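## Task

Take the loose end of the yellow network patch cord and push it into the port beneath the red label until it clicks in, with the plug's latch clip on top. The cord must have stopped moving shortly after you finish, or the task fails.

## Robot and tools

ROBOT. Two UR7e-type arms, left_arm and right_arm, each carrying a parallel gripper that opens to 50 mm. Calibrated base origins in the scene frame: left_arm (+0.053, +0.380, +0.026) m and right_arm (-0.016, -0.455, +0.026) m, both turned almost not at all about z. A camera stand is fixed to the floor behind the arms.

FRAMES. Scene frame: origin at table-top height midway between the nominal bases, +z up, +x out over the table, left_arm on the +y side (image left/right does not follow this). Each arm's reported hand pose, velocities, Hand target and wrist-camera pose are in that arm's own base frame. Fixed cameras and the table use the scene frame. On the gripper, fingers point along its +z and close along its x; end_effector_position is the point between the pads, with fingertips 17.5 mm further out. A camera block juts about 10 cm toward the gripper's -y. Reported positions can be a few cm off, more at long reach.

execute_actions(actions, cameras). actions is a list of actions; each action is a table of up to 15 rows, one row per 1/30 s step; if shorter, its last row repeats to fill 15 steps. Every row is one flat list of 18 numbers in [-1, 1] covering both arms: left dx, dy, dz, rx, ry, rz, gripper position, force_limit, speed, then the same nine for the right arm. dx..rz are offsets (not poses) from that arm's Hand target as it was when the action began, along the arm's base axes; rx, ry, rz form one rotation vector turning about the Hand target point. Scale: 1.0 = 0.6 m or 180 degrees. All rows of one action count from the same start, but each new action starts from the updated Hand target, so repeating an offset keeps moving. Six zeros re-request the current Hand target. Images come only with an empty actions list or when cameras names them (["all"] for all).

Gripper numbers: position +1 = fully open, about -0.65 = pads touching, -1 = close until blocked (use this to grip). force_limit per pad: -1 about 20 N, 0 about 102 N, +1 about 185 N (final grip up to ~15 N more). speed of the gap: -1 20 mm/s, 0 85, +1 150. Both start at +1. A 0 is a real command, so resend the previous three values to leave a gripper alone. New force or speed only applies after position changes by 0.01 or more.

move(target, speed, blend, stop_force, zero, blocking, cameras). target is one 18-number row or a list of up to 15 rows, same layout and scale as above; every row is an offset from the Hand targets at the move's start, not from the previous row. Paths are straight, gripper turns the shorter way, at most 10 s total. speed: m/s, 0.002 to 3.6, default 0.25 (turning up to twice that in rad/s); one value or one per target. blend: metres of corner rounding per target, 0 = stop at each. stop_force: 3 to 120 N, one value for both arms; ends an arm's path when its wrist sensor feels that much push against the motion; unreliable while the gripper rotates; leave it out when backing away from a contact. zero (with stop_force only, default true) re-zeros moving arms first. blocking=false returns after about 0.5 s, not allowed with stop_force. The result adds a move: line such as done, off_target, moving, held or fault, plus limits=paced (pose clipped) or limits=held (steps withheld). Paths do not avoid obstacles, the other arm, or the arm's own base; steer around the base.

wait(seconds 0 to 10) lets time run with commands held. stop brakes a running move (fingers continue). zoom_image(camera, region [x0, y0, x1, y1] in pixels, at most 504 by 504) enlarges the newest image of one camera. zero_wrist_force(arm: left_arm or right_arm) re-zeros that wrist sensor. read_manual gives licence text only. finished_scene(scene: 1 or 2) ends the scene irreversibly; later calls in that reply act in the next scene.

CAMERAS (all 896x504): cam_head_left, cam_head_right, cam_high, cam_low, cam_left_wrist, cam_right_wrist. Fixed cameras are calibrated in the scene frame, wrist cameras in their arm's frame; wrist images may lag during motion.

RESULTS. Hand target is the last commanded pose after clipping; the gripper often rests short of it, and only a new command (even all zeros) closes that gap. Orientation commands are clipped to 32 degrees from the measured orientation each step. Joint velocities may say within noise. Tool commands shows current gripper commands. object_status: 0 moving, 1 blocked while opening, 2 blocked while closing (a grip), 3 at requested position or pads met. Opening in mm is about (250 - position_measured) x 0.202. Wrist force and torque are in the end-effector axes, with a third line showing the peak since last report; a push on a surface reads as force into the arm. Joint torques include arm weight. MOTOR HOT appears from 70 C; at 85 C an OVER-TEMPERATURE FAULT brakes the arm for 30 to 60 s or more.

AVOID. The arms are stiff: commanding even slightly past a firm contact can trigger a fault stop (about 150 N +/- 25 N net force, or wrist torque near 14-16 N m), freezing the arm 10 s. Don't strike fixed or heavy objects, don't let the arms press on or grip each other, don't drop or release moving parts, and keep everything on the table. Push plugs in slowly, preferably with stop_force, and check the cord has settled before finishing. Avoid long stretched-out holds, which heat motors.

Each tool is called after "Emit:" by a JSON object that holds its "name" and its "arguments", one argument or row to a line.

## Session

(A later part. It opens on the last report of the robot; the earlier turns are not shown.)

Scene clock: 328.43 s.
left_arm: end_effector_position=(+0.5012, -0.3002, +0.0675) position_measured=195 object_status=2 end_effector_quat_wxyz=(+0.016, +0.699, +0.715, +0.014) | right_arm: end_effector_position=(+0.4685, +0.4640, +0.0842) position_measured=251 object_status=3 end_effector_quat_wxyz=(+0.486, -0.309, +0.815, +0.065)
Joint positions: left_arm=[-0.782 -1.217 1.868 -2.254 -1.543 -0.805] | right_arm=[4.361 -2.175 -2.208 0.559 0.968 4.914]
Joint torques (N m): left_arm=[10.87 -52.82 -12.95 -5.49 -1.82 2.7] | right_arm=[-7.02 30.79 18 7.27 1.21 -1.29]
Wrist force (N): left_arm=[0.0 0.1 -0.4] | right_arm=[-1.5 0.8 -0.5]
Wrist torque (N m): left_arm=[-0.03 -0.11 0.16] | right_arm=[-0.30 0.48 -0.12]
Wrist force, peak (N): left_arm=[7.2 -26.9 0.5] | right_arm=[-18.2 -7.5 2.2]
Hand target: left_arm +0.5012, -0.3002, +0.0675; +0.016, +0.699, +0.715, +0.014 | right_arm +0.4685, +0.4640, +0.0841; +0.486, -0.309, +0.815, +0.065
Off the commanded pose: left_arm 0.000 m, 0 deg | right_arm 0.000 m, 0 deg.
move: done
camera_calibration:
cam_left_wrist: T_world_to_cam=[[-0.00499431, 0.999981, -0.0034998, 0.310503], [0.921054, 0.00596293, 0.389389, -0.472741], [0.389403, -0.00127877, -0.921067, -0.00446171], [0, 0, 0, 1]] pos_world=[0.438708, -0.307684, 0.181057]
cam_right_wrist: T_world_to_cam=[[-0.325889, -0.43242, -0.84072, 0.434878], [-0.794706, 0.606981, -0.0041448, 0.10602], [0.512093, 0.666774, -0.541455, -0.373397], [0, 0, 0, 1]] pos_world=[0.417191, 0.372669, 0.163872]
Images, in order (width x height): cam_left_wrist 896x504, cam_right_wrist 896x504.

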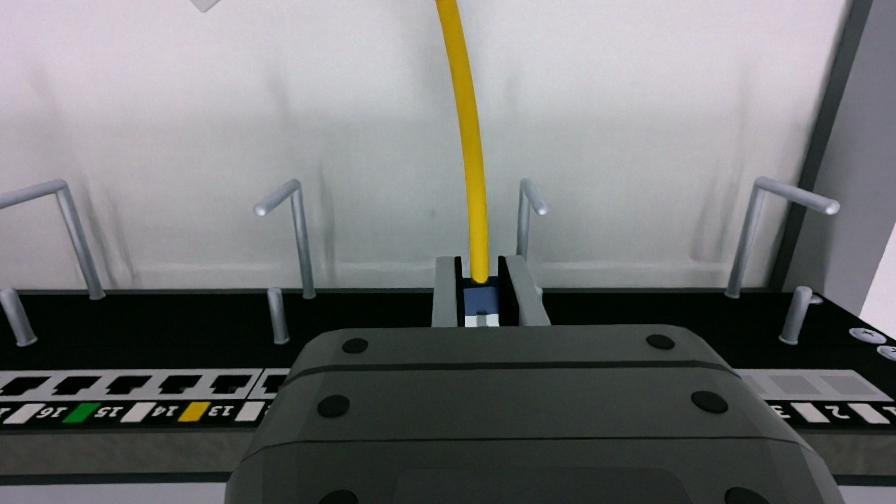

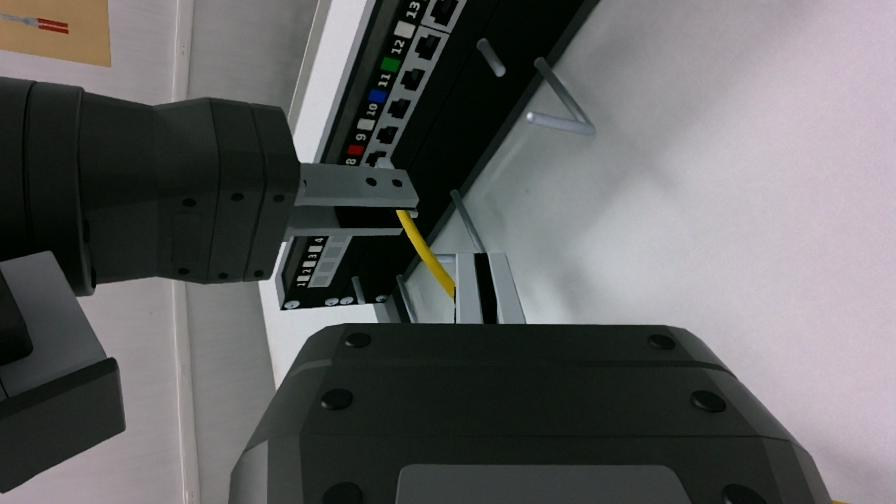

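Emit:
{"name": "move", "arguments": {
  "target": [
    [0.003,0.0009,-0.0007,0,0,0,-1,-0.3,-1,0,0,0,0,0,0,-1,-0.85,-0.7],
    [0.02,0.0012,-0.0007,0,0,0,-1,-0.3,-1,0,0,0,0,0,0,-1,-0.85,-0.7]
  ],
  "speed": 0.007,
  "stop_force": 8,
  "cameras": ["cam_right_wrist"]
}}

Emit:
{"name": "zoom_image", "arguments": {
  "camera": "cam_right_wrist",
  "region": [350, 130, 420, 200]
}}

Emit:
{"name": "move", "arguments": {
  "target": [-0.0015,0,0.0008,0,0,0,-1,-0.3,-1,0,0,0,0,0,0,-1,-0.85,-0.7],
  "speed": 0.01
}}

Emit:
{"name": "move", "arguments": {
  "target": [0.012,0.0003,0,0,0,0,-1,-0.3,-1,0,0,0,0,0,0,-1,-0.85,-0.7],
  "speed": 0.006,
  "stop_force": 9,
  "cameras": ["cam_right_wrist"]
}}

Emit:
{"name": "zoom_image", "arguments": {
  "camera": "cam_right_wrist",
  "region": [350, 130, 420, 200]
}}

Scene clock: 351.27 s.
left_arm: end_effector_position=(+0.5081, -0.2995, +0.0671) position_measured=195 object_status=2 end_effector_quat_wxyz=(+0.016, +0.699, +0.715, +0.014) | right_arm: end_effector_position=(+0.4685, +0.4640, +0.0841) position_measured=251 object_status=3 end_effector_quat_wxyz=(+0.486, -0.309, +0.815, +0.065)
Joint positions: left_arm=[-0.773 -1.205 1.852 -2.25 -1.544 -0.795] | right_arm=[4.361 -2.175 -2.208 0.56 0.968 4.914]
Joint torques (N m): left_arm=[-11.43 -53.59 -14.82 -7.38 2.4 -2.02] | right_arm=[-7.16 31.23 17.75 7.3 1.13 -1.19]
Wrist force (N): left_arm=[4.5 -5.8 -1.6] | right_arm=[-1.4 0.9 -0.5]
Wrist torque (N m): left_arm=[-0.15 -0.04 0.06] | right_arm=[-0.29 0.46 -0.12]
Wrist force, peak (N): left_arm=[5.3 -11.5 -1.9] | right_arm=[-1.5 1.2 -0.8]
Hand target: left_arm +0.5081, -0.2995, +0.0671; +0.016, +0.699, +0.715, +0.014 (not the last commanded pose) | right_arm +0.4685, +0.4640, +0.0841; +0.486, -0.309, +0.815, +0.065
Off the commanded pose: left_arm 0.005 m, 0 deg | right_arm 0.000 m, 0 deg.
move: contact (left_arm); path passed 1 of 2 targets
camera_calibration:
cam_right_wrist: T_world_to_cam=[[-0.325847, -0.432364, -0.840765, 0.434839], [-0.794705, 0.606981, -0.00414437, 0.106038], [0.51212, 0.66681, -0.541385, -0.373605], [0, 0, 0, 1]] pos_world=[0.417291, 0.372769, 0.163772]
Images, in order (width x height): cam_right_wrist 896x504.

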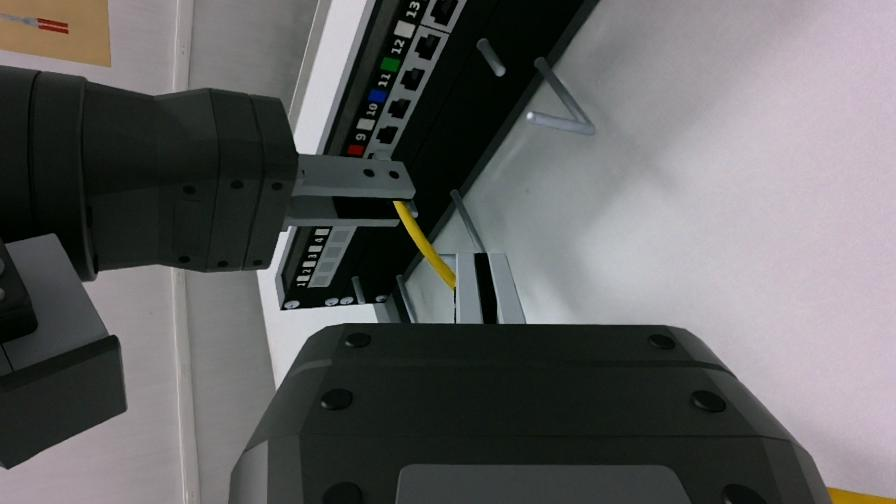

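Scaled by 7.200 from the camera's 896x504 image, which has a finer 1280x720 frame.

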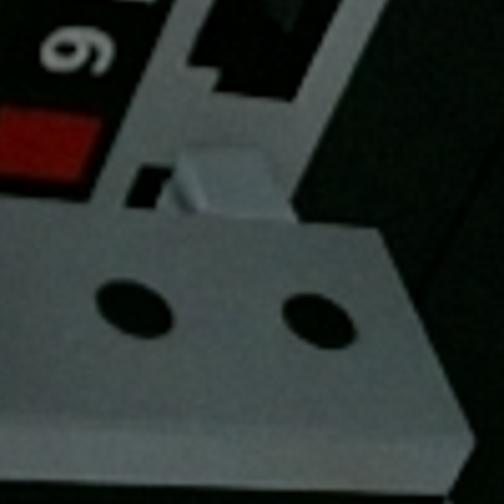

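Scene clock: 351.97 s.
left_arm: end_effector_position=(+0.5072, -0.2995, +0.0675) position_measured=195 object_status=2 end_effector_quat_wxyz=(+0.016, +0.699, +0.715, +0.014) | right_arm: end_effector_position=(+0.4685, +0.4640, +0.0841) position_measured=251 object_status=3 end_effector_quat_wxyz=(+0.486, -0.309, +0.815, +0.065)
Joint positions: left_arm=[-0.774 -1.207 1.854 -2.25 -1.544 -0.796] | right_arm=[4.361 -2.175 -2.208 0.56 0.968 4.914]
Joint torques (N m): left_arm=[-10.61 -52.88 -13.56 -0.5 0.9 -1.98] | right_arm=[-6.86 30.75 18.07 7.28 1.16 -1.27]
Wrist force (N): left_arm=[-0.1 0.1 -0.3] | right_arm=[-1.2 0.9 -0.7]
Wrist torque (N m): left_arm=[-0.03 -0.09 0.16] | right_arm=[-0.29 0.43 -0.11]
Wrist force, peak (N): left_arm=[5.0 -6.0 -1.5] | right_arm=[-1.4 1.6 -0.7]
Hand target: left_arm +0.5072, -0.2995, +0.0675; +0.016, +0.699, +0.715, +0.014 | right_arm +0.4685, +0.4640, +0.0841; +0.486, -0.309, +0.815, +0.065
Off the commanded pose: left_arm 0.000 m, 0 deg | right_arm 0.000 m, 0 deg.
move: done

Scene clock: 353.40 s.
left_arm: end_effector_position=(+0.5079, -0.2996, +0.0676) position_measured=195 object_status=2 end_effector_quat_wxyz=(+0.016, +0.699, +0.715, +0.014) | right_arm: end_effector_position=(+0.4685, +0.4640, +0.0841) position_measured=251 object_status=3 end_effector_quat_wxyz=(+0.486, -0.309, +0.815, +0.065)
Joint positions: left_arm=[-0.773 -1.206 1.852 -2.249 -1.544 -0.795] | right_arm=[4.361 -2.175 -2.208 0.56 0.968 4.914]
Joint torques (N m): left_arm=[-9.63 -53.49 -15.85 -7.25 -0.7 -2.16] | right_arm=[-7.05 31.31 17.74 7.37 1.16 -1.26]
Wrist force (N): left_arm=[2.4 -8.4 -1.7] | right_arm=[-1.4 1.0 -0.7]
Wrist torque (N m): left_arm=[-0.22 -0.11 0.13] | right_arm=[-0.28 0.46 -0.11]
Wrist force, peak (N): left_arm=[1.7 -13.3 -2.0] | right_arm=[-1.5 1.1 -0.9]
Hand target: left_arm +0.5079, -0.2996, +0.0676; +0.016, +0.699, +0.715, +0.014 (not the last commanded pose) | right_arm +0.4685, +0.4640, +0.0841; +0.486, -0.309, +0.815, +0.065
Off the commanded pose: left_arm 0.006 m, 0 deg | right_arm 0.000 m, 0 deg.
move: contact (left_arm)
camera_calibration:
cam_right_wrist: T_world_to_cam=[[-0.325847, -0.432364, -0.840765, 0.434839], [-0.794705, 0.606981, -0.00414437, 0.106038], [0.51212, 0.66681, -0.541385, -0.373605], [0, 0, 0, 1]] pos_world=[0.417291, 0.372769, 0.163772]
Images, in order (width x height): cam_right_wrist 896x504.

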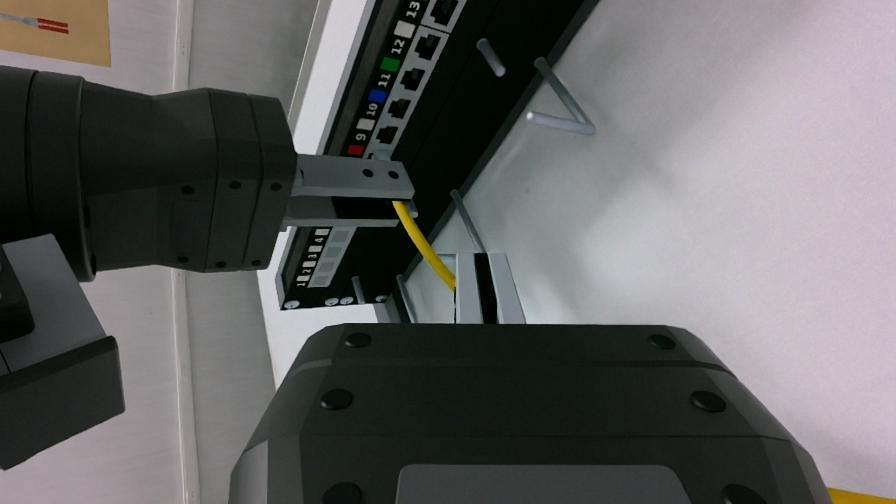

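Scaled by 7.200 from the camera's 896x504 image, which has a finer 1280x720 frame.

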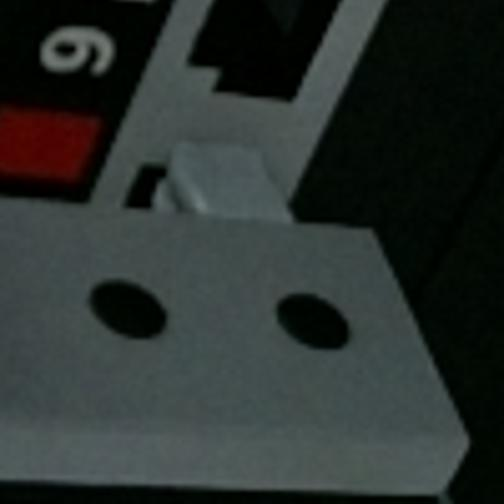

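Emit:
{"name": "move", "arguments": {
  "target": [
    [-0.0015,0,0,0,0,0,-1,-0.3,-1,0,0,0,0,0,0,-1,-0.85,-0.7],
    [-0.0015,0.0011,-0.0009,0,0,0,-1,-0.3,-1,0,0,0,0,0,0,-1,-0.85,-0.7]
  ],
  "speed": 0.01
}}

Emit:
{"name": "move", "arguments": {
  "target": [0.012,0.0003,0,0,0,0,-1,-0.3,-1,0,0,0,0,0,0,-1,-0.85,-0.7],
  "speed": 0.006,
  "stop_force": 10,
  "cameras": ["cam_right_wrist"]
}}

Emit:
{"name": "zoom_image", "arguments": {
  "camera": "cam_right_wrist",
  "region": [350, 130, 420, 200]
}}

Scene clock: 358.17 s.
left_arm: end_effector_position=(+0.5070, -0.2991, +0.0672) position_measured=195 object_status=2 end_effector_quat_wxyz=(+0.016, +0.699, +0.715, +0.014) | right_arm: end_effector_position=(+0.4685, +0.4640, +0.0841) position_measured=251 object_status=3 end_effector_quat_wxyz=(+0.486, -0.309, +0.815, +0.065)
Joint positions: left_arm=[-0.774 -1.207 1.856 -2.251 -1.544 -0.796] | right_arm=[4.361 -2.175 -2.208 0.56 0.968 4.914]
Joint torques (N m): left_arm=[11.46 -53.9 -13.41 -5.35 0.24 2.33] | right_arm=[-7.54 30.58 18.22 7.28 1.22 -1.22]
Wrist force (N): left_arm=[0.2 0.0 -0.6] | right_arm=[-1.4 1.3 -0.7]
Wrist torque (N m): left_arm=[-0.04 -0.12 0.16] | right_arm=[-0.23 0.46 -0.11]
Wrist force, peak (N): left_arm=[2.5 -8.7 -1.8] | right_arm=[-1.6 1.1 -0.8]
Hand target: left_arm +0.5070, -0.2989, +0.0671; +0.016, +0.699, +0.715, +0.014 | right_arm +0.4685, +0.4640, +0.0841; +0.486, -0.309, +0.815, +0.065
Off the commanded pose: left_arm 0.000 m, 0 deg | right_arm 0.000 m, 0 deg.
move: done

Scene clock: 359.70 s.
left_arm: end_effector_position=(+0.5085, -0.2988, +0.0671) position_measured=195 object_status=2 end_effector_quat_wxyz=(+0.016, +0.699, +0.715, +0.014) | right_arm: end_effector_position=(+0.4685, +0.4640, +0.0841) position_measured=251 object_status=3 end_effector_quat_wxyz=(+0.486, -0.309, +0.815, +0.065)
Joint positions: left_arm=[-0.772 -1.205 1.852 -2.25 -1.544 -0.794] | right_arm=[4.361 -2.175 -2.208 0.56 0.968 4.914]
Joint torques (N m): left_arm=[-9.5 -53.18 -15.21 -7.16 0.38 -2.15] | right_arm=[-7.16 30.71 17.91 7.24 1.2 -1.24]
Wrist force (N): left_arm=[1.2 -8.3 -1.9] | right_arm=[-1.4 1.0 -0.5]
Wrist torque (N m): left_arm=[-0.19 -0.10 0.13] | right_arm=[-0.27 0.46 -0.12]
Wrist force, peak (N): left_arm=[1.2 -13.2 -2.1] | right_arm=[-1.7 1.1 -0.7]
Hand target: left_arm +0.5085, -0.2988, +0.0671; +0.016, +0.699, +0.715, +0.014 (not the last commanded pose) | right_arm +0.4685, +0.4640, +0.0841; +0.486, -0.309, +0.815, +0.065
Off the commanded pose: left_arm 0.006 m, 0 deg | right_arm 0.000 m, 0 deg.
move: contact (left_arm)
camera_calibration:
cam_right_wrist: T_world_to_cam=[[-0.325847, -0.432364, -0.840765, 0.434839], [-0.794705, 0.606981, -0.00414437, 0.106038], [0.51212, 0.66681, -0.541385, -0.373605], [0, 0, 0, 1]] pos_world=[0.417291, 0.372769, 0.163772]
Images, in order (width x height): cam_right_wrist 896x504.

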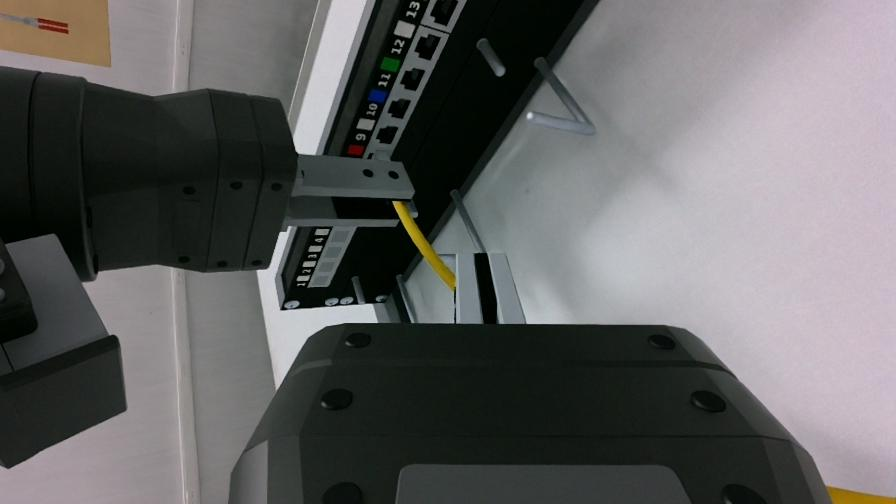

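Scaled by 7.200 from the camera's 896x504 image, which has a finer 1280x720 frame.

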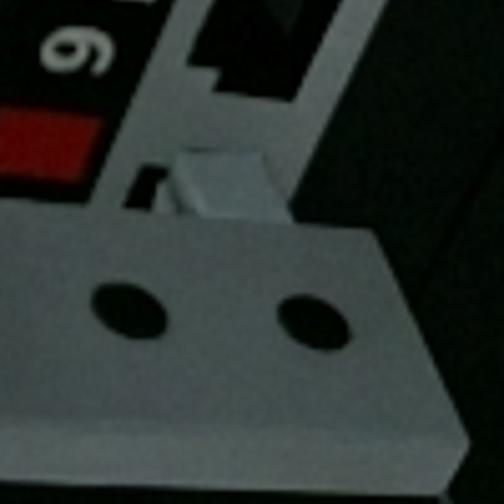

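Emit:
{"name": "move", "arguments": {
  "target": [
    [0.0005,0.0003,-0.0005,0,0,0,-1,-0.3,-1,0,0,0,0,0,0,-1,-0.85,-0.7],
    [0.008,0.0004,-0.0005,0,0,0,-1,-0.3,-1,0,0,0,0,0,0,-1,-0.85,-0.7]
  ],
  "speed": 0.003,
  "stop_force": 9,
  "cameras": ["cam_right_wrist"]
}}

Emit:
{"name": "zoom_image", "arguments": {
  "camera": "cam_right_wrist",
  "region": [350, 130, 420, 200]
}}

Scene clock: 364.60 s.
left_arm: end_effector_position=(+0.5089, -0.2987, +0.0669) position_measured=195 object_status=2 end_effector_quat_wxyz=(+0.016, +0.699, +0.715, +0.014) | right_arm: end_effector_position=(+0.4685, +0.4640, +0.0841) position_measured=251 object_status=3 end_effector_quat_wxyz=(+0.486, -0.309, +0.815, +0.065)
Joint positions: left_arm=[-0.771 -1.204 1.852 -2.251 -1.544 -0.793] | right_arm=[4.361 -2.175 -2.208 0.56 0.968 4.914]
Joint torques (N m): left_arm=[-7.61 -52.91 -15.22 -5.89 2.7 -2.16] | right_arm=[-6.71 30.77 18.08 7.33 1.1 -1.22]
Wrist force (N): left_arm=[-0.2 -13.2 -3.5] | right_arm=[-1.2 1.1 -0.5]
Wrist torque (N m): left_arm=[-0.35 -0.02 0.15] | right_arm=[-0.26 0.43 -0.12]
Wrist force, peak (N): left_arm=[0.8 -19.4 -3.3] | right_arm=[-1.6 1.3 -0.7]
Hand target: left_arm +0.5089, -0.2987, +0.0669; +0.016, +0.699, +0.715, +0.014 (not the last commanded pose) | right_arm +0.4685, +0.4640, +0.0841; +0.486, -0.309, +0.815, +0.065
Off the commanded pose: left_arm 0.004 m, 0 deg | right_arm 0.000 m, 0 deg.
move: contact (left_arm); path passed 1 of 2 targets
camera_calibration:
cam_right_wrist: T_world_to_cam=[[-0.325847, -0.432364, -0.840765, 0.434839], [-0.794705, 0.606981, -0.00414437, 0.106038], [0.51212, 0.66681, -0.541385, -0.373605], [0, 0, 0, 1]] pos_world=[0.417291, 0.372769, 0.163772]
Images, in order (width x height): cam_right_wrist 896x504.

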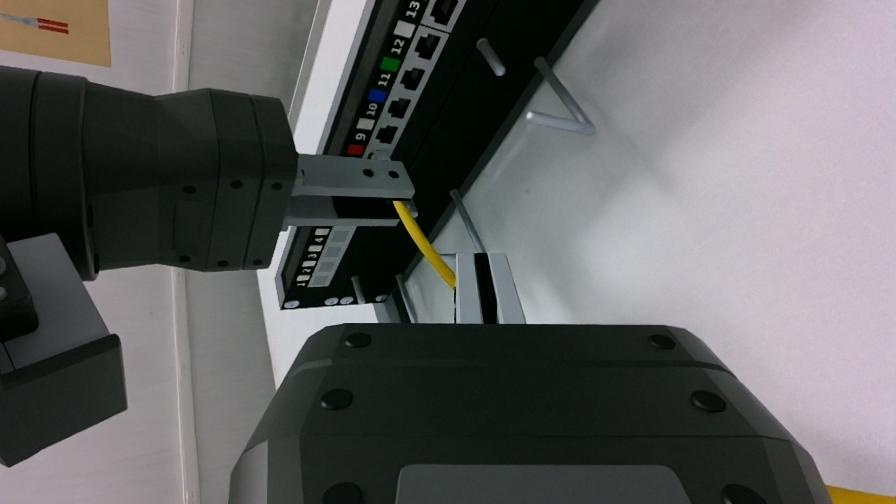

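Scaled by 7.200 from the camera's 896x504 image, which has a finer 1280x720 frame.

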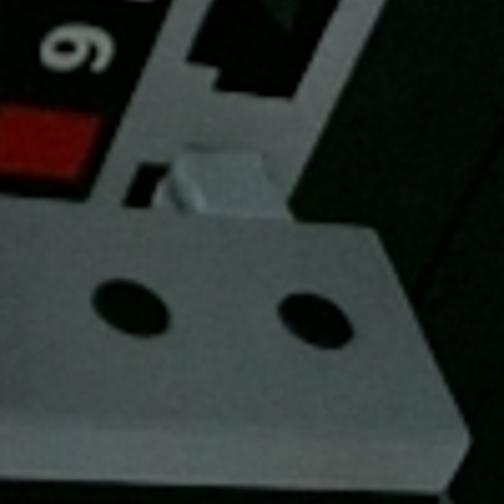

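Emit:
{"name": "move", "arguments": {
  "target": [
    [-0.003,0,0.0003,0,0,0,-1,-0.3,-1,-0.082,-0.083,0.05,0,0,0,-1,-0.85,-0.7],
    [-0.003,0,0.0003,0,0,0,-1,-0.3,-1,-0.095,-0.163,0.25,-0.022,0.165,-0.105,-1,-0.85,-0.7],
    [-0.003,0,0.0003,0,0,0,-1,-0.3,-1,0.284,-0.163,0.15,-0.044,0.33,-0.21,-1,-0.85,-0.7],
    [-0.003,0,0.0003,0,0,0,-1,-0.3,-1,0.284,-0.163,0.09,-0.044,0.33,-0.21,-1,-0.85,-0.7]
  ],
  "cameras": ["cam_right_wrist"],
  "speed": 0.25
}}

Emit:
{"name": "move", "arguments": {
  "target": [0,0,0,0,0,0,-1,-0.3,-1,0,0,-0.06,0,0,0,-1,-0.85,-0.7],
  "cameras": ["cam_right_wrist","cam_left_wrist"],
  "speed": 0.006,
  "stop_force": 40
}}

Scene clock: 383.77 s.
left_arm: end_effector_position=(+0.5071, -0.2987, +0.0671) position_measured=195 object_status=2 end_effector_quat_wxyz=(+0.016, +0.699, +0.715, +0.014) | right_arm: end_effector_position=(+0.6389, +0.3662, +0.1383) position_measured=251 object_status=3 end_effector_quat_wxyz=(+0.000, +0.000, +1.000, +0.000)
Joint positions: left_arm=[-0.773 -1.207 1.856 -2.252 -1.543 -0.795] | right_arm=[3.844 -2.195 -1.231 -1.287 1.57 5.416]
Joint torques (N m): left_arm=[-9.81 -54.02 -12.07 -5.4 -1.53 -2.03] | right_arm=[-6.96 47.08 18.47 6.61 0.79 -0.52]
Wrist force (N): left_arm=[0.1 -0.2 -0.5] | right_arm=[-0.6 -0.2 0.1]
Wrist torque (N m): left_arm=[-0.08 -0.11 0.15] | right_arm=[-0.41 0.17 -0.07]
Wrist force, peak (N): left_arm=[-0.1 -13.5 -4.0] | right_arm=[-1.7 -1.7 0.1]
Hand target: left_arm +0.5071, -0.2987, +0.0671; +0.016, +0.699, +0.715, +0.014 | right_arm +0.6389, +0.3662, +0.1381; +0.000, +0.000, +1.000, +0.000
Off the commanded pose: left_arm 0.000 m, 0 deg | right_arm 0.000 m, 0 deg.
move: done
camera_calibration:
cam_right_wrist: T_world_to_cam=[[-0.99987, 0.00262405, -0.0159362, 0.650923], [-0.00310194, 0.937143, 0.348932, -0.374441], [0.0158501, 0.348936, -0.937013, 0.121858], [0, 0, 0, 1]] pos_world=[0.647745, 0.306676, 0.25521]
Images, in order (width x height): cam_right_wrist 896x504.

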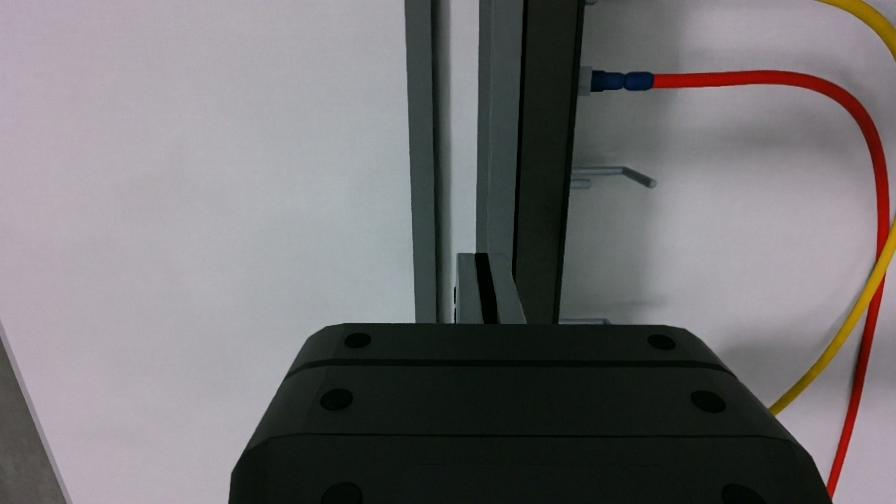

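Scene clock: 390.67 s.
left_arm: end_effector_position=(+0.5071, -0.2987, +0.0671) position_measured=195 object_status=2 end_effector_quat_wxyz=(+0.016, +0.699, +0.715, +0.014) | right_arm: end_effector_position=(+0.6389, +0.3662, +0.1021) position_measured=251 object_status=3 end_effector_quat_wxyz=(+0.000, +0.000, +1.000, +0.000)
Joint positions: left_arm=[-0.773 -1.207 1.856 -2.252 -1.543 -0.795] | right_arm=[3.844 -2.223 -1.281 -1.209 1.57 5.416]
Joint torques (N m): left_arm=[-10.79 -53.7 -11.86 -5.48 -1.66 -2.16] | right_arm=[-6.32 47.33 17.85 6.65 -1.32 -0.32]
Wrist force (N): left_arm=[0.0 0.2 -0.7] | right_arm=[-0.9 -0.1 0.0]
Wrist torque (N m): left_arm=[-0.02 -0.10 0.16] | right_arm=[-0.38 0.21 -0.07]
Wrist force, peak (N): left_arm=[-0.1 0.3 -1.0] | right_arm=[-0.9 -0.2 0.0]
Hand target: left_arm +0.5071, -0.2987, +0.0671; +0.016, +0.699, +0.715, +0.014 | right_arm +0.6389, +0.3662, +0.1021; +0.000, +0.000, +1.000, +0.000
Off the commanded pose: left_arm 0.000 m, 0 deg | right_arm 0.000 m, 0 deg.
move: done
camera_calibration:
cam_left_wrist: T_world_to_cam=[[-0.0048095, 0.999983, -0.00342252, 0.308936], [0.921019, 0.00576272, 0.389476, -0.478051], [0.389489, -0.00127902, -0.92103, -0.00726223], [0, 0, 0, 1]] pos_world=[0.444609, -0.306185, 0.180558]
cam_right_wrist: T_world_to_cam=[[-0.99987, 0.00262321, -0.0159364, 0.650346], [-0.00310133, 0.937176, 0.348844, -0.361801], [0.0158503, 0.348848, -0.937045, 0.0879721], [0, 0, 0, 1]] pos_world=[0.647745, 0.306676, 0.21901]
Images, in order (width x height): cam_left_wrist 896x504, cam_right_wrist 896x504.

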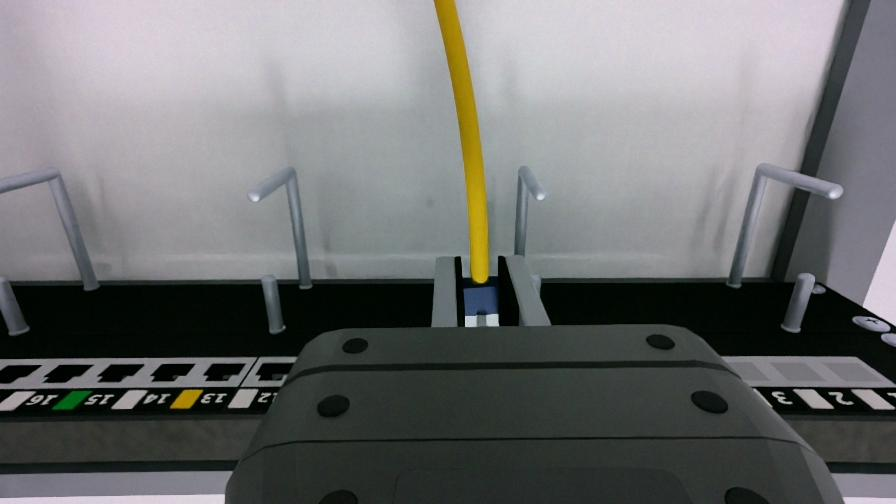

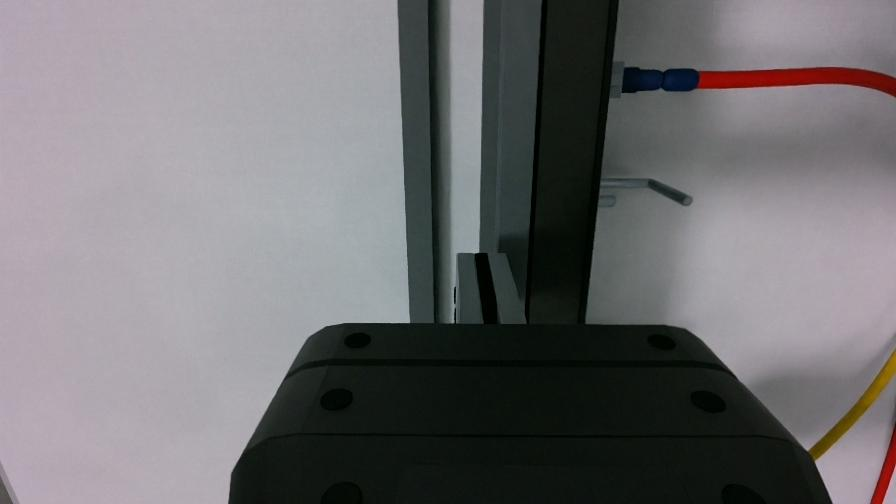

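Emit:
{"name": "move", "arguments": {
  "target": [
    [0,0,0,0,0,0,-1,-0.3,-1,-0.015,0,0,0,0,0,-1,-0.85,-0.7],
    [0,0,0,0,0,0,-1,-0.3,-1,-0.015,0,-0.06,0,0,0,-1,-0.85,-0.7]
  ],
  "cameras": ["cam_right_wrist"],
  "speed": 0.006,
  "stop_force": 40
}}

Scene clock: 399.30 s.
left_arm: end_effector_position=(+0.5071, -0.2987, +0.0671) position_measured=195 object_status=2 end_effector_quat_wxyz=(+0.016, +0.699, +0.715, +0.014) | right_arm: end_effector_position=(+0.6300, +0.3663, +0.0940) position_measured=251 object_status=3 end_effector_quat_wxyz=(+0.000, +0.000, +1.000, +0.000)
Joint positions: left_arm=[-0.773 -1.207 1.856 -2.252 -1.543 -0.795] | right_arm=[3.852 -2.212 -1.322 -1.179 1.57 5.424]
Joint torques (N m): left_arm=[-9.25 -52.85 -12.77 -5.23 -1.42 -2.09] | right_arm=[6.55 33.16 19.1 0.45 0.13 0.93]
Wrist force (N): left_arm=[0.1 0.3 -0.4] | right_arm=[11.0 -14.8 -42.3]
Wrist torque (N m): left_arm=[0.01 -0.11 0.15] | right_arm=[-0.80 0.57 -0.22]
Wrist force, peak (N): left_arm=[0.0 0.1 -0.9] | right_arm=[12.7 -16.5 -47.9]
Hand target: left_arm +0.5071, -0.2987, +0.0671; +0.016, +0.699, +0.715, +0.014 | right_arm +0.6300, +0.3663, +0.0940; +0.000, +0.000, +1.000, +0.000 (not the last commanded pose)
Off the commanded pose: left_arm 0.000 m, 0 deg | right_arm 0.028 m, 0 deg.
move: contact (right_arm); path passed 1 of 2 targets
camera_calibration:
cam_right_wrist: T_world_to_cam=[[-0.999864, 0.0026414, -0.0162514, 0.641276], [-0.00319926, 0.937066, 0.349139, -0.359063], [0.0161509, 0.349143, -0.93693, 0.0801835], [0, 0, 0, 1]] pos_world=[0.638745, 0.306776, 0.210911]
Images, in order (width x height): cam_right_wrist 896x504.

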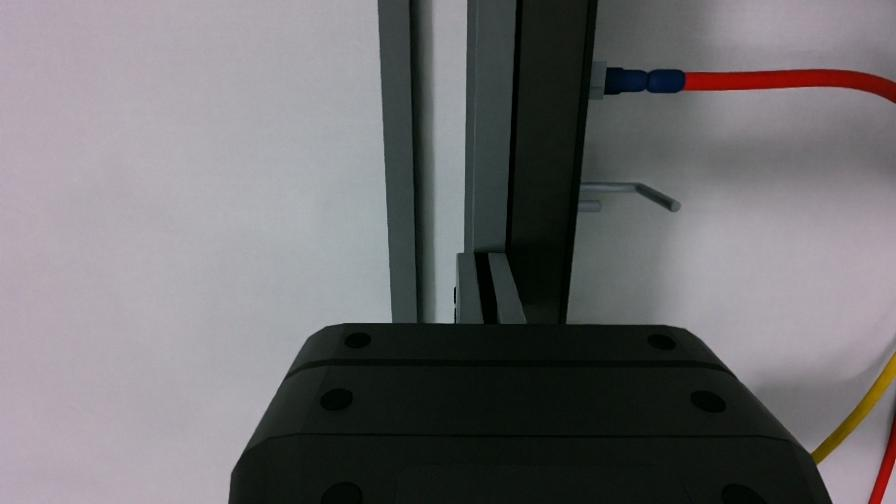

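Pressed with 42 N. Now push with left.

Emit:
{"name": "move", "arguments": {
  "target": [
    [0.002,0.0001,-0.0001,0,0,0,-1,-0.3,-1,0,0,0,0,0,0,-1,-0.85,-0.7],
    [0.014,0.0005,-0.0001,0,0,0,-1,-0.3,-1,0,0,0,0,0,0,-1,-0.85,-0.7]
  ],
  "cameras": ["cam_left_wrist","cam_right_wrist"],
  "speed": 0.004,
  "stop_force": 22
}}

Emit:
{"name": "zoom_image", "arguments": {
  "camera": "cam_left_wrist",
  "region": [420, 240, 560, 340]
}}

Scene clock: 406.77 s.
left_arm: end_effector_position=(+0.5094, -0.2987, +0.0670) position_measured=195 object_status=2 end_effector_quat_wxyz=(+0.016, +0.699, +0.715, +0.014) | right_arm: end_effector_position=(+0.6300, +0.3663, +0.0940) position_measured=251 object_status=3 end_effector_quat_wxyz=(+0.000, +0.000, +1.000, +0.000)
Joint positions: left_arm=[-0.77 -1.203 1.851 -2.25 -1.544 -0.792] | right_arm=[3.852 -2.212 -1.322 -1.179 1.57 5.424]
Joint torques (N m): left_arm=[-5.74 -53.98 -18.11 -9.23 2.17 -1.96] | right_arm=[6.68 33.39 16.56 1.24 0.14 0.79]
Wrist force (N): left_arm=[0.2 -21.2 -3.2] | right_arm=[7.1 -13.7 -37.9]
Wrist torque (N m): left_arm=[-0.46 -0.04 0.14] | right_arm=[-0.75 0.44 -0.18]
Wrist force, peak (N): left_arm=[0.9 -24.4 -2.8] | right_arm=[11.2 -14.8 -42.2]
Hand target: left_arm +0.5094, -0.2987, +0.0670; +0.016, +0.699, +0.715, +0.014 (not the last commanded pose) | right_arm +0.6300, +0.3663, +0.0940; +0.000, +0.000, +1.000, +0.000
Off the commanded pose: left_arm 0.006 m, 0 deg | right_arm 0.000 m, 0 deg.
move: contact (left_arm); path passed 1 of 2 targets
camera_calibration:
cam_left_wrist: T_world_to_cam=[[-0.00480963, 0.999983, -0.00342193, 0.308946], [0.92109, 0.00576238, 0.389306, -0.480039], [0.389319, -0.00127948, -0.921102, -0.00812318], [0, 0, 0, 1]] pos_world=[0.446808, -0.306185, 0.180457]
cam_right_wrist: T_world_to_cam=[[-0.999864, 0.0026414, -0.0162514, 0.641276], [-0.00319926, 0.937066, 0.349139, -0.359063], [0.0161509, 0.349143, -0.93693, 0.0801835], [0, 0, 0, 1]] pos_world=[0.638745, 0.306776, 0.210911]
Images, in order (width x height): cam_left_wrist 896x504, cam_right_wrist 896x504.

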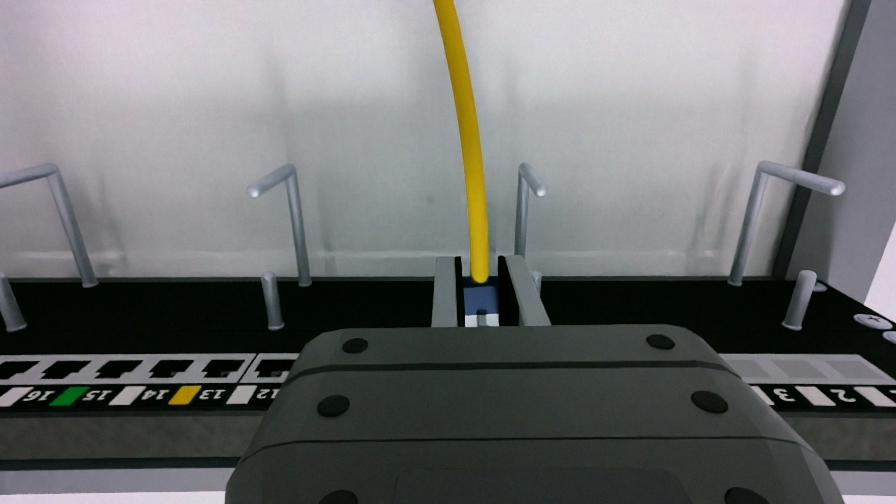

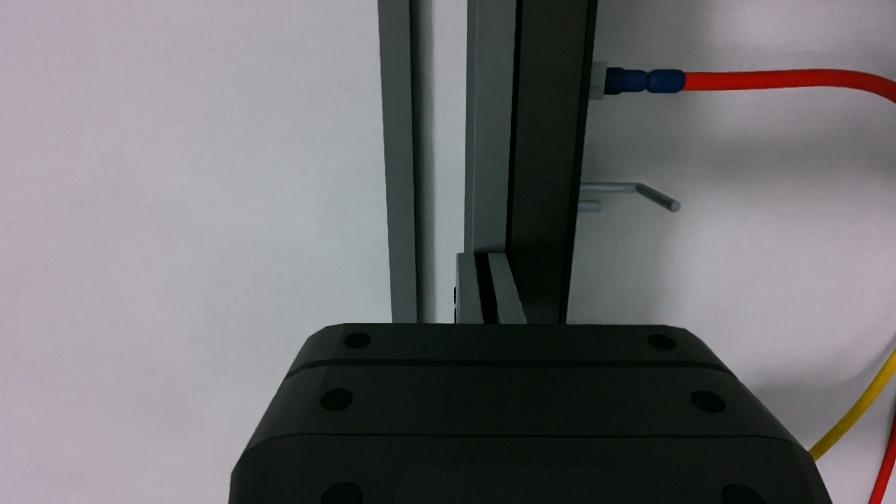

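Scaled by 3.600 from the camera's 896x504 image, which has a finer 1280x720 frame.

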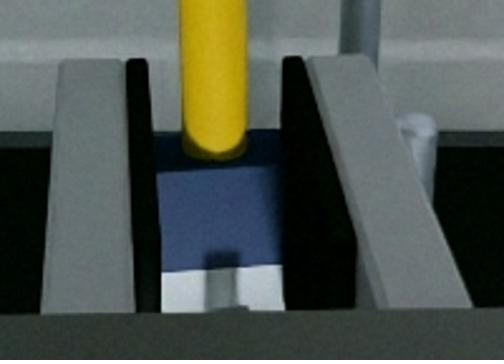

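Emit:
{"name": "move", "arguments": {
  "target": [0.0008,0,0.0016,0,0,0,-1,-0.3,-1,0,0,0,0,0,0,-1,-0.85,-0.7],
  "speed": 0.002
}}

Emit:
{"name": "move", "arguments": {
  "target": [0.006,0.0002,0,0,0,0,-1,-0.3,-1,0,0,0,0,0,0,-1,-0.85,-0.7],
  "speed": 0.004,
  "stop_force": 10,
  "cameras": ["cam_left_wrist"]
}}

Scene clock: 411.50 s.
left_arm: end_effector_position=(+0.5098, -0.2987, +0.0679) position_measured=195 object_status=2 end_effector_quat_wxyz=(+0.016, +0.699, +0.715, +0.014) | right_arm: end_effector_position=(+0.6300, +0.3663, +0.0940) position_measured=251 object_status=3 end_effector_quat_wxyz=(+0.000, +0.000, +1.000, +0.000)
Joint positions: left_arm=[-0.77 -1.204 1.848 -2.247 -1.544 -0.792] | right_arm=[3.852 -2.212 -1.322 -1.179 1.57 5.424]
Joint torques (N m): left_arm=[18.21 -58 -35.85 -3.62 3.95 2.71] | right_arm=[6.91 34.05 11.71 1.75 0.21 0.77]
Wrist force (N): left_arm=[1.2 -27.2 1.7] | right_arm=[6.1 -14.2 -39.5]
Wrist torque (N m): left_arm=[-0.31 -0.01 0.18] | right_arm=[-0.79 0.39 -0.16]
Wrist force, peak (N): left_arm=[1.2 -27.2 1.7] | right_arm=[6.7 -14.7 -39.7]
Hand target: left_arm +0.5098, -0.2987, +0.0679; +0.016, +0.699, +0.715, +0.014 | right_arm +0.6300, +0.3663, +0.0940; +0.000, +0.000, +1.000, +0.000
Off the commanded pose: left_arm 0.000 m, 0 deg | right_arm 0.000 m, 0 deg.
move: done

Scene clock: 413.23 s.
left_arm: end_effector_position=(+0.5134, -0.2985, +0.0679) position_measured=195 object_status=2 end_effector_quat_wxyz=(+0.016, +0.699, +0.715, +0.014) | right_arm: end_effector_position=(+0.6300, +0.3663, +0.0940) position_measured=251 object_status=3 end_effector_quat_wxyz=(+0.000, +0.000, +1.000, +0.000)
Joint positions: left_arm=[-0.765 -1.198 1.839 -2.245 -1.544 -0.787] | right_arm=[3.852 -2.212 -1.322 -1.179 1.57 5.424]
Joint torques (N m): left_arm=[17.55 -31.99 -36.2 -3.97 1.08 2.7] | right_arm=[6.9 33.49 10.88 1.87 0.22 0.74]
Wrist force (N): left_arm=[1.7 -28.4 0.2] | right_arm=[-7.5 -1.2 -18.4]
Wrist torque (N m): left_arm=[-0.32 0.02 0.15] | right_arm=[-0.60 -0.02 0.01]
Wrist force, peak (N): left_arm=[2.9 -36.2 -0.5] | right_arm=[6.0 -14.1 -39.6]
Hand target: left_arm +0.5134, -0.2985, +0.0679; +0.016, +0.699, +0.715, +0.014 | right_arm +0.6300, +0.3663, +0.0940; +0.000, +0.000, +1.000, +0.000
Off the commanded pose: left_arm 0.000 m, 0 deg | right_arm 0.000 m, 0 deg.
move: done
camera_calibration:
cam_left_wrist: T_world_to_cam=[[-0.00480963, 0.999983, -0.00342193, 0.308769], [0.92109, 0.00576238, 0.389306, -0.484206], [0.389319, -0.00127948, -0.921102, -0.00879802], [0, 0, 0, 1]] pos_world=[0.450908, -0.305985, 0.181457]
Images, in order (width x height): cam_left_wrist 896x504.

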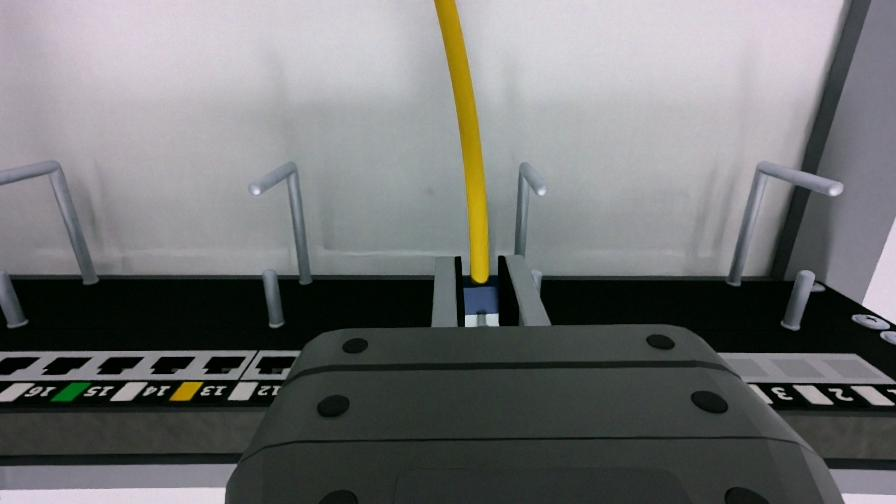

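Emit:
{"name": "move", "arguments": {
  "target": [
    [-0.003,0,0,0,0,0,-1,-0.3,-1,0,0,0,0,0,0,-1,-0.85,-0.7],
    [-0.003,0.0003,-0.0018,0,0,0,-1,-0.3,-1,0,0,0,0,0,0,-1,-0.85,-0.7]
  ],
  "speed": 0.01
}}

Emit:
{"name": "move", "arguments": {
  "target": [0.012,0.0003,0,0,0,0,-1,-0.3,-1,0,0,0,0,0,0,-1,-0.85,-0.7],
  "speed": 0.006,
  "stop_force": 9
}}

Emit:
{"name": "move", "arguments": {
  "target": [
    [-0.003,0,0,0,0,0,-1,-0.3,-1,0,0,0,0,0,0,-1,-0.85,-0.7],
    [-0.003,0,-0.001,0,0,0,-1,-0.3,-1,0,0,0,0,0,0,-1,-0.85,-0.7]
  ],
  "speed": 0.01
}}

Emit:
{"name": "move", "arguments": {
  "target": [0.012,0.0003,0,0,0,0,-1,-0.3,-1,0,0,0,0,0,0,-1,-0.85,-0.7],
  "speed": 0.006,
  "stop_force": 9
}}

Emit:
{"name": "move", "arguments": {
  "target": [
    [-0.003,0,0,0,0,0,-1,-0.3,-1,0,0,0,0,0,0,-1,-0.85,-0.7],
    [-0.003,0,-0.001,0,0,0,-1,-0.3,-1,0,0,0,0,0,0,-1,-0.85,-0.7]
  ],
  "speed": 0.01
}}

Emit:
{"name": "move", "arguments": {
  "target": [0.012,0.0003,0,0,0,0,-1,-0.3,-1,0,0,0,0,0,0,-1,-0.85,-0.7],
  "speed": 0.006,
  "stop_force": 9
}}

Scene clock: 432.07 s.
left_arm: end_effector_position=(+0.5117, -0.2984, +0.0672) position_measured=195 object_status=2 end_effector_quat_wxyz=(+0.016, +0.699, +0.715, +0.014) | right_arm: end_effector_position=(+0.6300, +0.3663, +0.0940) position_measured=251 object_status=3 end_effector_quat_wxyz=(+0.000, +0.000, +1.000, +0.000)
Joint positions: left_arm=[-0.767 -1.2 1.845 -2.248 -1.544 -0.789] | right_arm=[3.852 -2.212 -1.322 -1.179 1.57 5.424]
Joint torques (N m): left_arm=[-10.52 -30.08 -13.42 -5.69 2.35 -1.87] | right_arm=[6.19 33.21 10.21 1.87 0.24 0.81]
Wrist force (N): left_arm=[0.1 -0.2 -0.8] | right_arm=[-4.3 -2.9 -21.3]
Wrist torque (N m): left_arm=[-0.06 -0.12 0.16] | right_arm=[-0.67 0.15 -0.04]
Wrist force, peak (N): left_arm=[1.8 -28.8 0.5] | right_arm=[-4.2 -3.3 -22.4]
Hand target: left_arm +0.5116, -0.2984, +0.0669; +0.016, +0.699, +0.715, +0.014 | right_arm +0.6300, +0.3663, +0.0940; +0.000, +0.000, +1.000, +0.000
Off the commanded pose: left_arm 0.000 m, 0 deg | right_arm 0.000 m, 0 deg.
move: done

Scene clock: 433.43 s.
left_arm: end_effector_position=(+0.5121, -0.2985, +0.0669) position_measured=195 object_status=2 end_effector_quat_wxyz=(+0.016, +0.699, +0.715, +0.014) | right_arm: end_effector_position=(+0.6300, +0.3663, +0.0940) position_measured=251 object_status=3 end_effector_quat_wxyz=(+0.000, +0.000, +1.000, +0.000)
Joint positions: left_arm=[-0.767 -1.199 1.844 -2.249 -1.544 -0.789] | right_arm=[3.852 -2.212 -1.322 -1.179 1.57 5.424]
Joint torques (N m): left_arm=[-8.54 -53.16 -13.57 -6.61 1.53 -2.05] | right_arm=[6.24 33.13 10.24 1.88 0.26 0.77]
Wrist force (N): left_arm=[0.5 -8.0 -3.8] | right_arm=[-6.9 -2.7 -19.8]
Wrist torque (N m): left_arm=[-0.23 -0.09 0.12] | right_arm=[-0.65 0.12 0.00]
Wrist force, peak (N): left_arm=[0.2 -13.0 -3.9] | right_arm=[-8.0 -3.0 -20.1]
Hand target: left_arm +0.5121, -0.2985, +0.0669; +0.016, +0.699, +0.715, +0.014 (not the last commanded pose) | right_arm +0.6300, +0.3663, +0.0940; +0.000, +0.000, +1.000, +0.000
Off the commanded pose: left_arm 0.007 m, 0 deg | right_arm 0.000 m, 0 deg.
move: contact (left_arm)

Scene clock: 434.23 s.
left_arm: end_effector_position=(+0.5104, -0.2985, +0.0665) position_measured=195 object_status=2 end_effector_quat_wxyz=(+0.016, +0.699, +0.715, +0.014) | right_arm: end_effector_position=(+0.6300, +0.3663, +0.0940) position_measured=251 object_status=3 end_effector_quat_wxyz=(+0.000, +0.000, +1.000, +0.000)
Joint positions: left_arm=[-0.769 -1.201 1.849 -2.251 -1.544 -0.791] | right_arm=[3.852 -2.212 -1.322 -1.179 1.57 5.424]
Joint torques (N m): left_arm=[-10.46 -35.43 -13.15 -5.37 2.12 -2.29] | right_arm=[6.62 32.91 10.79 1.89 0.15 0.78]
Wrist force (N): left_arm=[0.1 -0.1 -0.5] | right_arm=[-4.2 -2.9 -21.5]
Wrist torque (N m): left_arm=[-0.05 -0.10 0.15] | right_arm=[-0.67 0.13 -0.04]
Wrist force, peak (N): left_arm=[0.5 -8.1 -4.0] | right_arm=[-4.5 -2.9 -21.7]
Hand target: left_arm +0.5103, -0.2985, +0.0663; +0.016, +0.699, +0.715, +0.014 | right_arm +0.6300, +0.3663, +0.0940; +0.000, +0.000, +1.000, +0.000
Off the commanded pose: left_arm 0.000 m, 0 deg | right_arm 0.000 m, 0 deg.
move: done

Scene clock: 435.77 s.
left_arm: end_effector_position=(+0.5117, -0.2985, +0.0663) position_measured=195 object_status=2 end_effector_quat_wxyz=(+0.016, +0.699, +0.715, +0.014) | right_arm: end_effector_position=(+0.6300, +0.3663, +0.0940) position_measured=251 object_status=3 end_effector_quat_wxyz=(+0.000, +0.000, +1.000, +0.000)
Joint positions: left_arm=[-0.767 -1.199 1.846 -2.25 -1.544 -0.789] | right_arm=[3.852 -2.212 -1.322 -1.179 1.57 5.424]
Joint torques (N m): left_arm=[-8.45 -53.58 -13.94 -6.5 0.33 -2.18] | right_arm=[6.13 33.78 10.45 1.94 0.2 0.77]
Wrist force (N): left_arm=[-1.0 -8.5 -2.9] | right_arm=[-6.4 -2.7 -19.8]
Wrist torque (N m): left_arm=[-0.24 -0.10 0.16] | right_arm=[-0.66 0.10 -0.01]
Wrist force, peak (N): left_arm=[-2.0 -12.9 -3.0] | right_arm=[-4.3 -3.0 -21.7]
Hand target: left_arm +0.5117, -0.2985, +0.0663; +0.016, +0.699, +0.715, +0.014 (not the last commanded pose) | right_arm +0.6300, +0.3663, +0.0940; +0.000, +0.000, +1.000, +0.000
Off the commanded pose: left_arm 0.006 m, 0 deg | right_arm 0.000 m, 0 deg.
move: contact (left_arm)

Scene clock: 436.57 s.
left_arm: end_effector_position=(+0.5099, -0.2985, +0.0659) position_measured=195 object_status=2 end_effector_quat_wxyz=(+0.016, +0.699, +0.715, +0.014) | right_arm: end_effector_position=(+0.6300, +0.3663, +0.0940) position_measured=251 object_status=3 end_effector_quat_wxyz=(+0.000, +0.000, +1.000, +0.000)
Joint positions: left_arm=[-0.769 -1.201 1.851 -2.253 -1.544 -0.791] | right_arm=[3.852 -2.212 -1.322 -1.179 1.57 5.424]
Joint torques (N m): left_arm=[-10.52 -35.3 -13.75 -5.25 2.13 -2.01] | right_arm=[6.57 32.82 10.29 1.93 0.26 0.72]
Wrist force (N): left_arm=[-0.1 0.4 -0.5] | right_arm=[-4.6 -2.6 -21.6]
Wrist torque (N m): left_arm=[0.01 -0.08 0.15] | right_arm=[-0.61 0.19 -0.04]
Wrist force, peak (N): left_arm=[-1.0 -8.6 -2.8] | right_arm=[-4.5 -3.0 -21.6]
Hand target: left_arm +0.5099, -0.2985, +0.0657; +0.016, +0.699, +0.715, +0.014 | right_arm +0.6300, +0.3663, +0.0940; +0.000, +0.000, +1.000, +0.000
Off the commanded pose: left_arm 0.000 m, 0 deg | right_arm 0.000 m, 0 deg.
move: done

Scene clock: 438.13 s.
left_arm: end_effector_position=(+0.5115, -0.2985, +0.0657) position_measured=195 object_status=2 end_effector_quat_wxyz=(+0.016, +0.699, +0.715, +0.014) | right_arm: end_effector_position=(+0.6300, +0.3663, +0.0940) position_measured=251 object_status=3 end_effector_quat_wxyz=(+0.000, +0.000, +1.000, +0.000)
Joint positions: left_arm=[-0.767 -1.198 1.847 -2.252 -1.544 -0.789] | right_arm=[3.852 -2.212 -1.322 -1.179 1.57 5.424]
Joint torques (N m): left_arm=[-8.14 -53.53 -13.45 -6.26 0.52 -2.11] | right_arm=[5.86 32.53 10.74 1.94 0.26 0.66]
Wrist force (N): left_arm=[-0.8 -8.0 -2.7] | right_arm=[-6.4 -2.7 -20.0]
Wrist torque (N m): left_arm=[-0.24 -0.09 0.17] | right_arm=[-0.65 0.12 -0.01]
Wrist force, peak (N): left_arm=[-1.5 -12.9 -3.0] | right_arm=[-4.3 -3.0 -21.6]
Hand target: left_arm +0.5115, -0.2985, +0.0657; +0.016, +0.699, +0.715, +0.014 (not the last commanded pose) | right_arm +0.6300, +0.3663, +0.0940; +0.000, +0.000, +1.000, +0.000
Off the commanded pose: left_arm 0.006 m, 0 deg | right_arm 0.000 m, 0 deg.
move: contact (left_arm)


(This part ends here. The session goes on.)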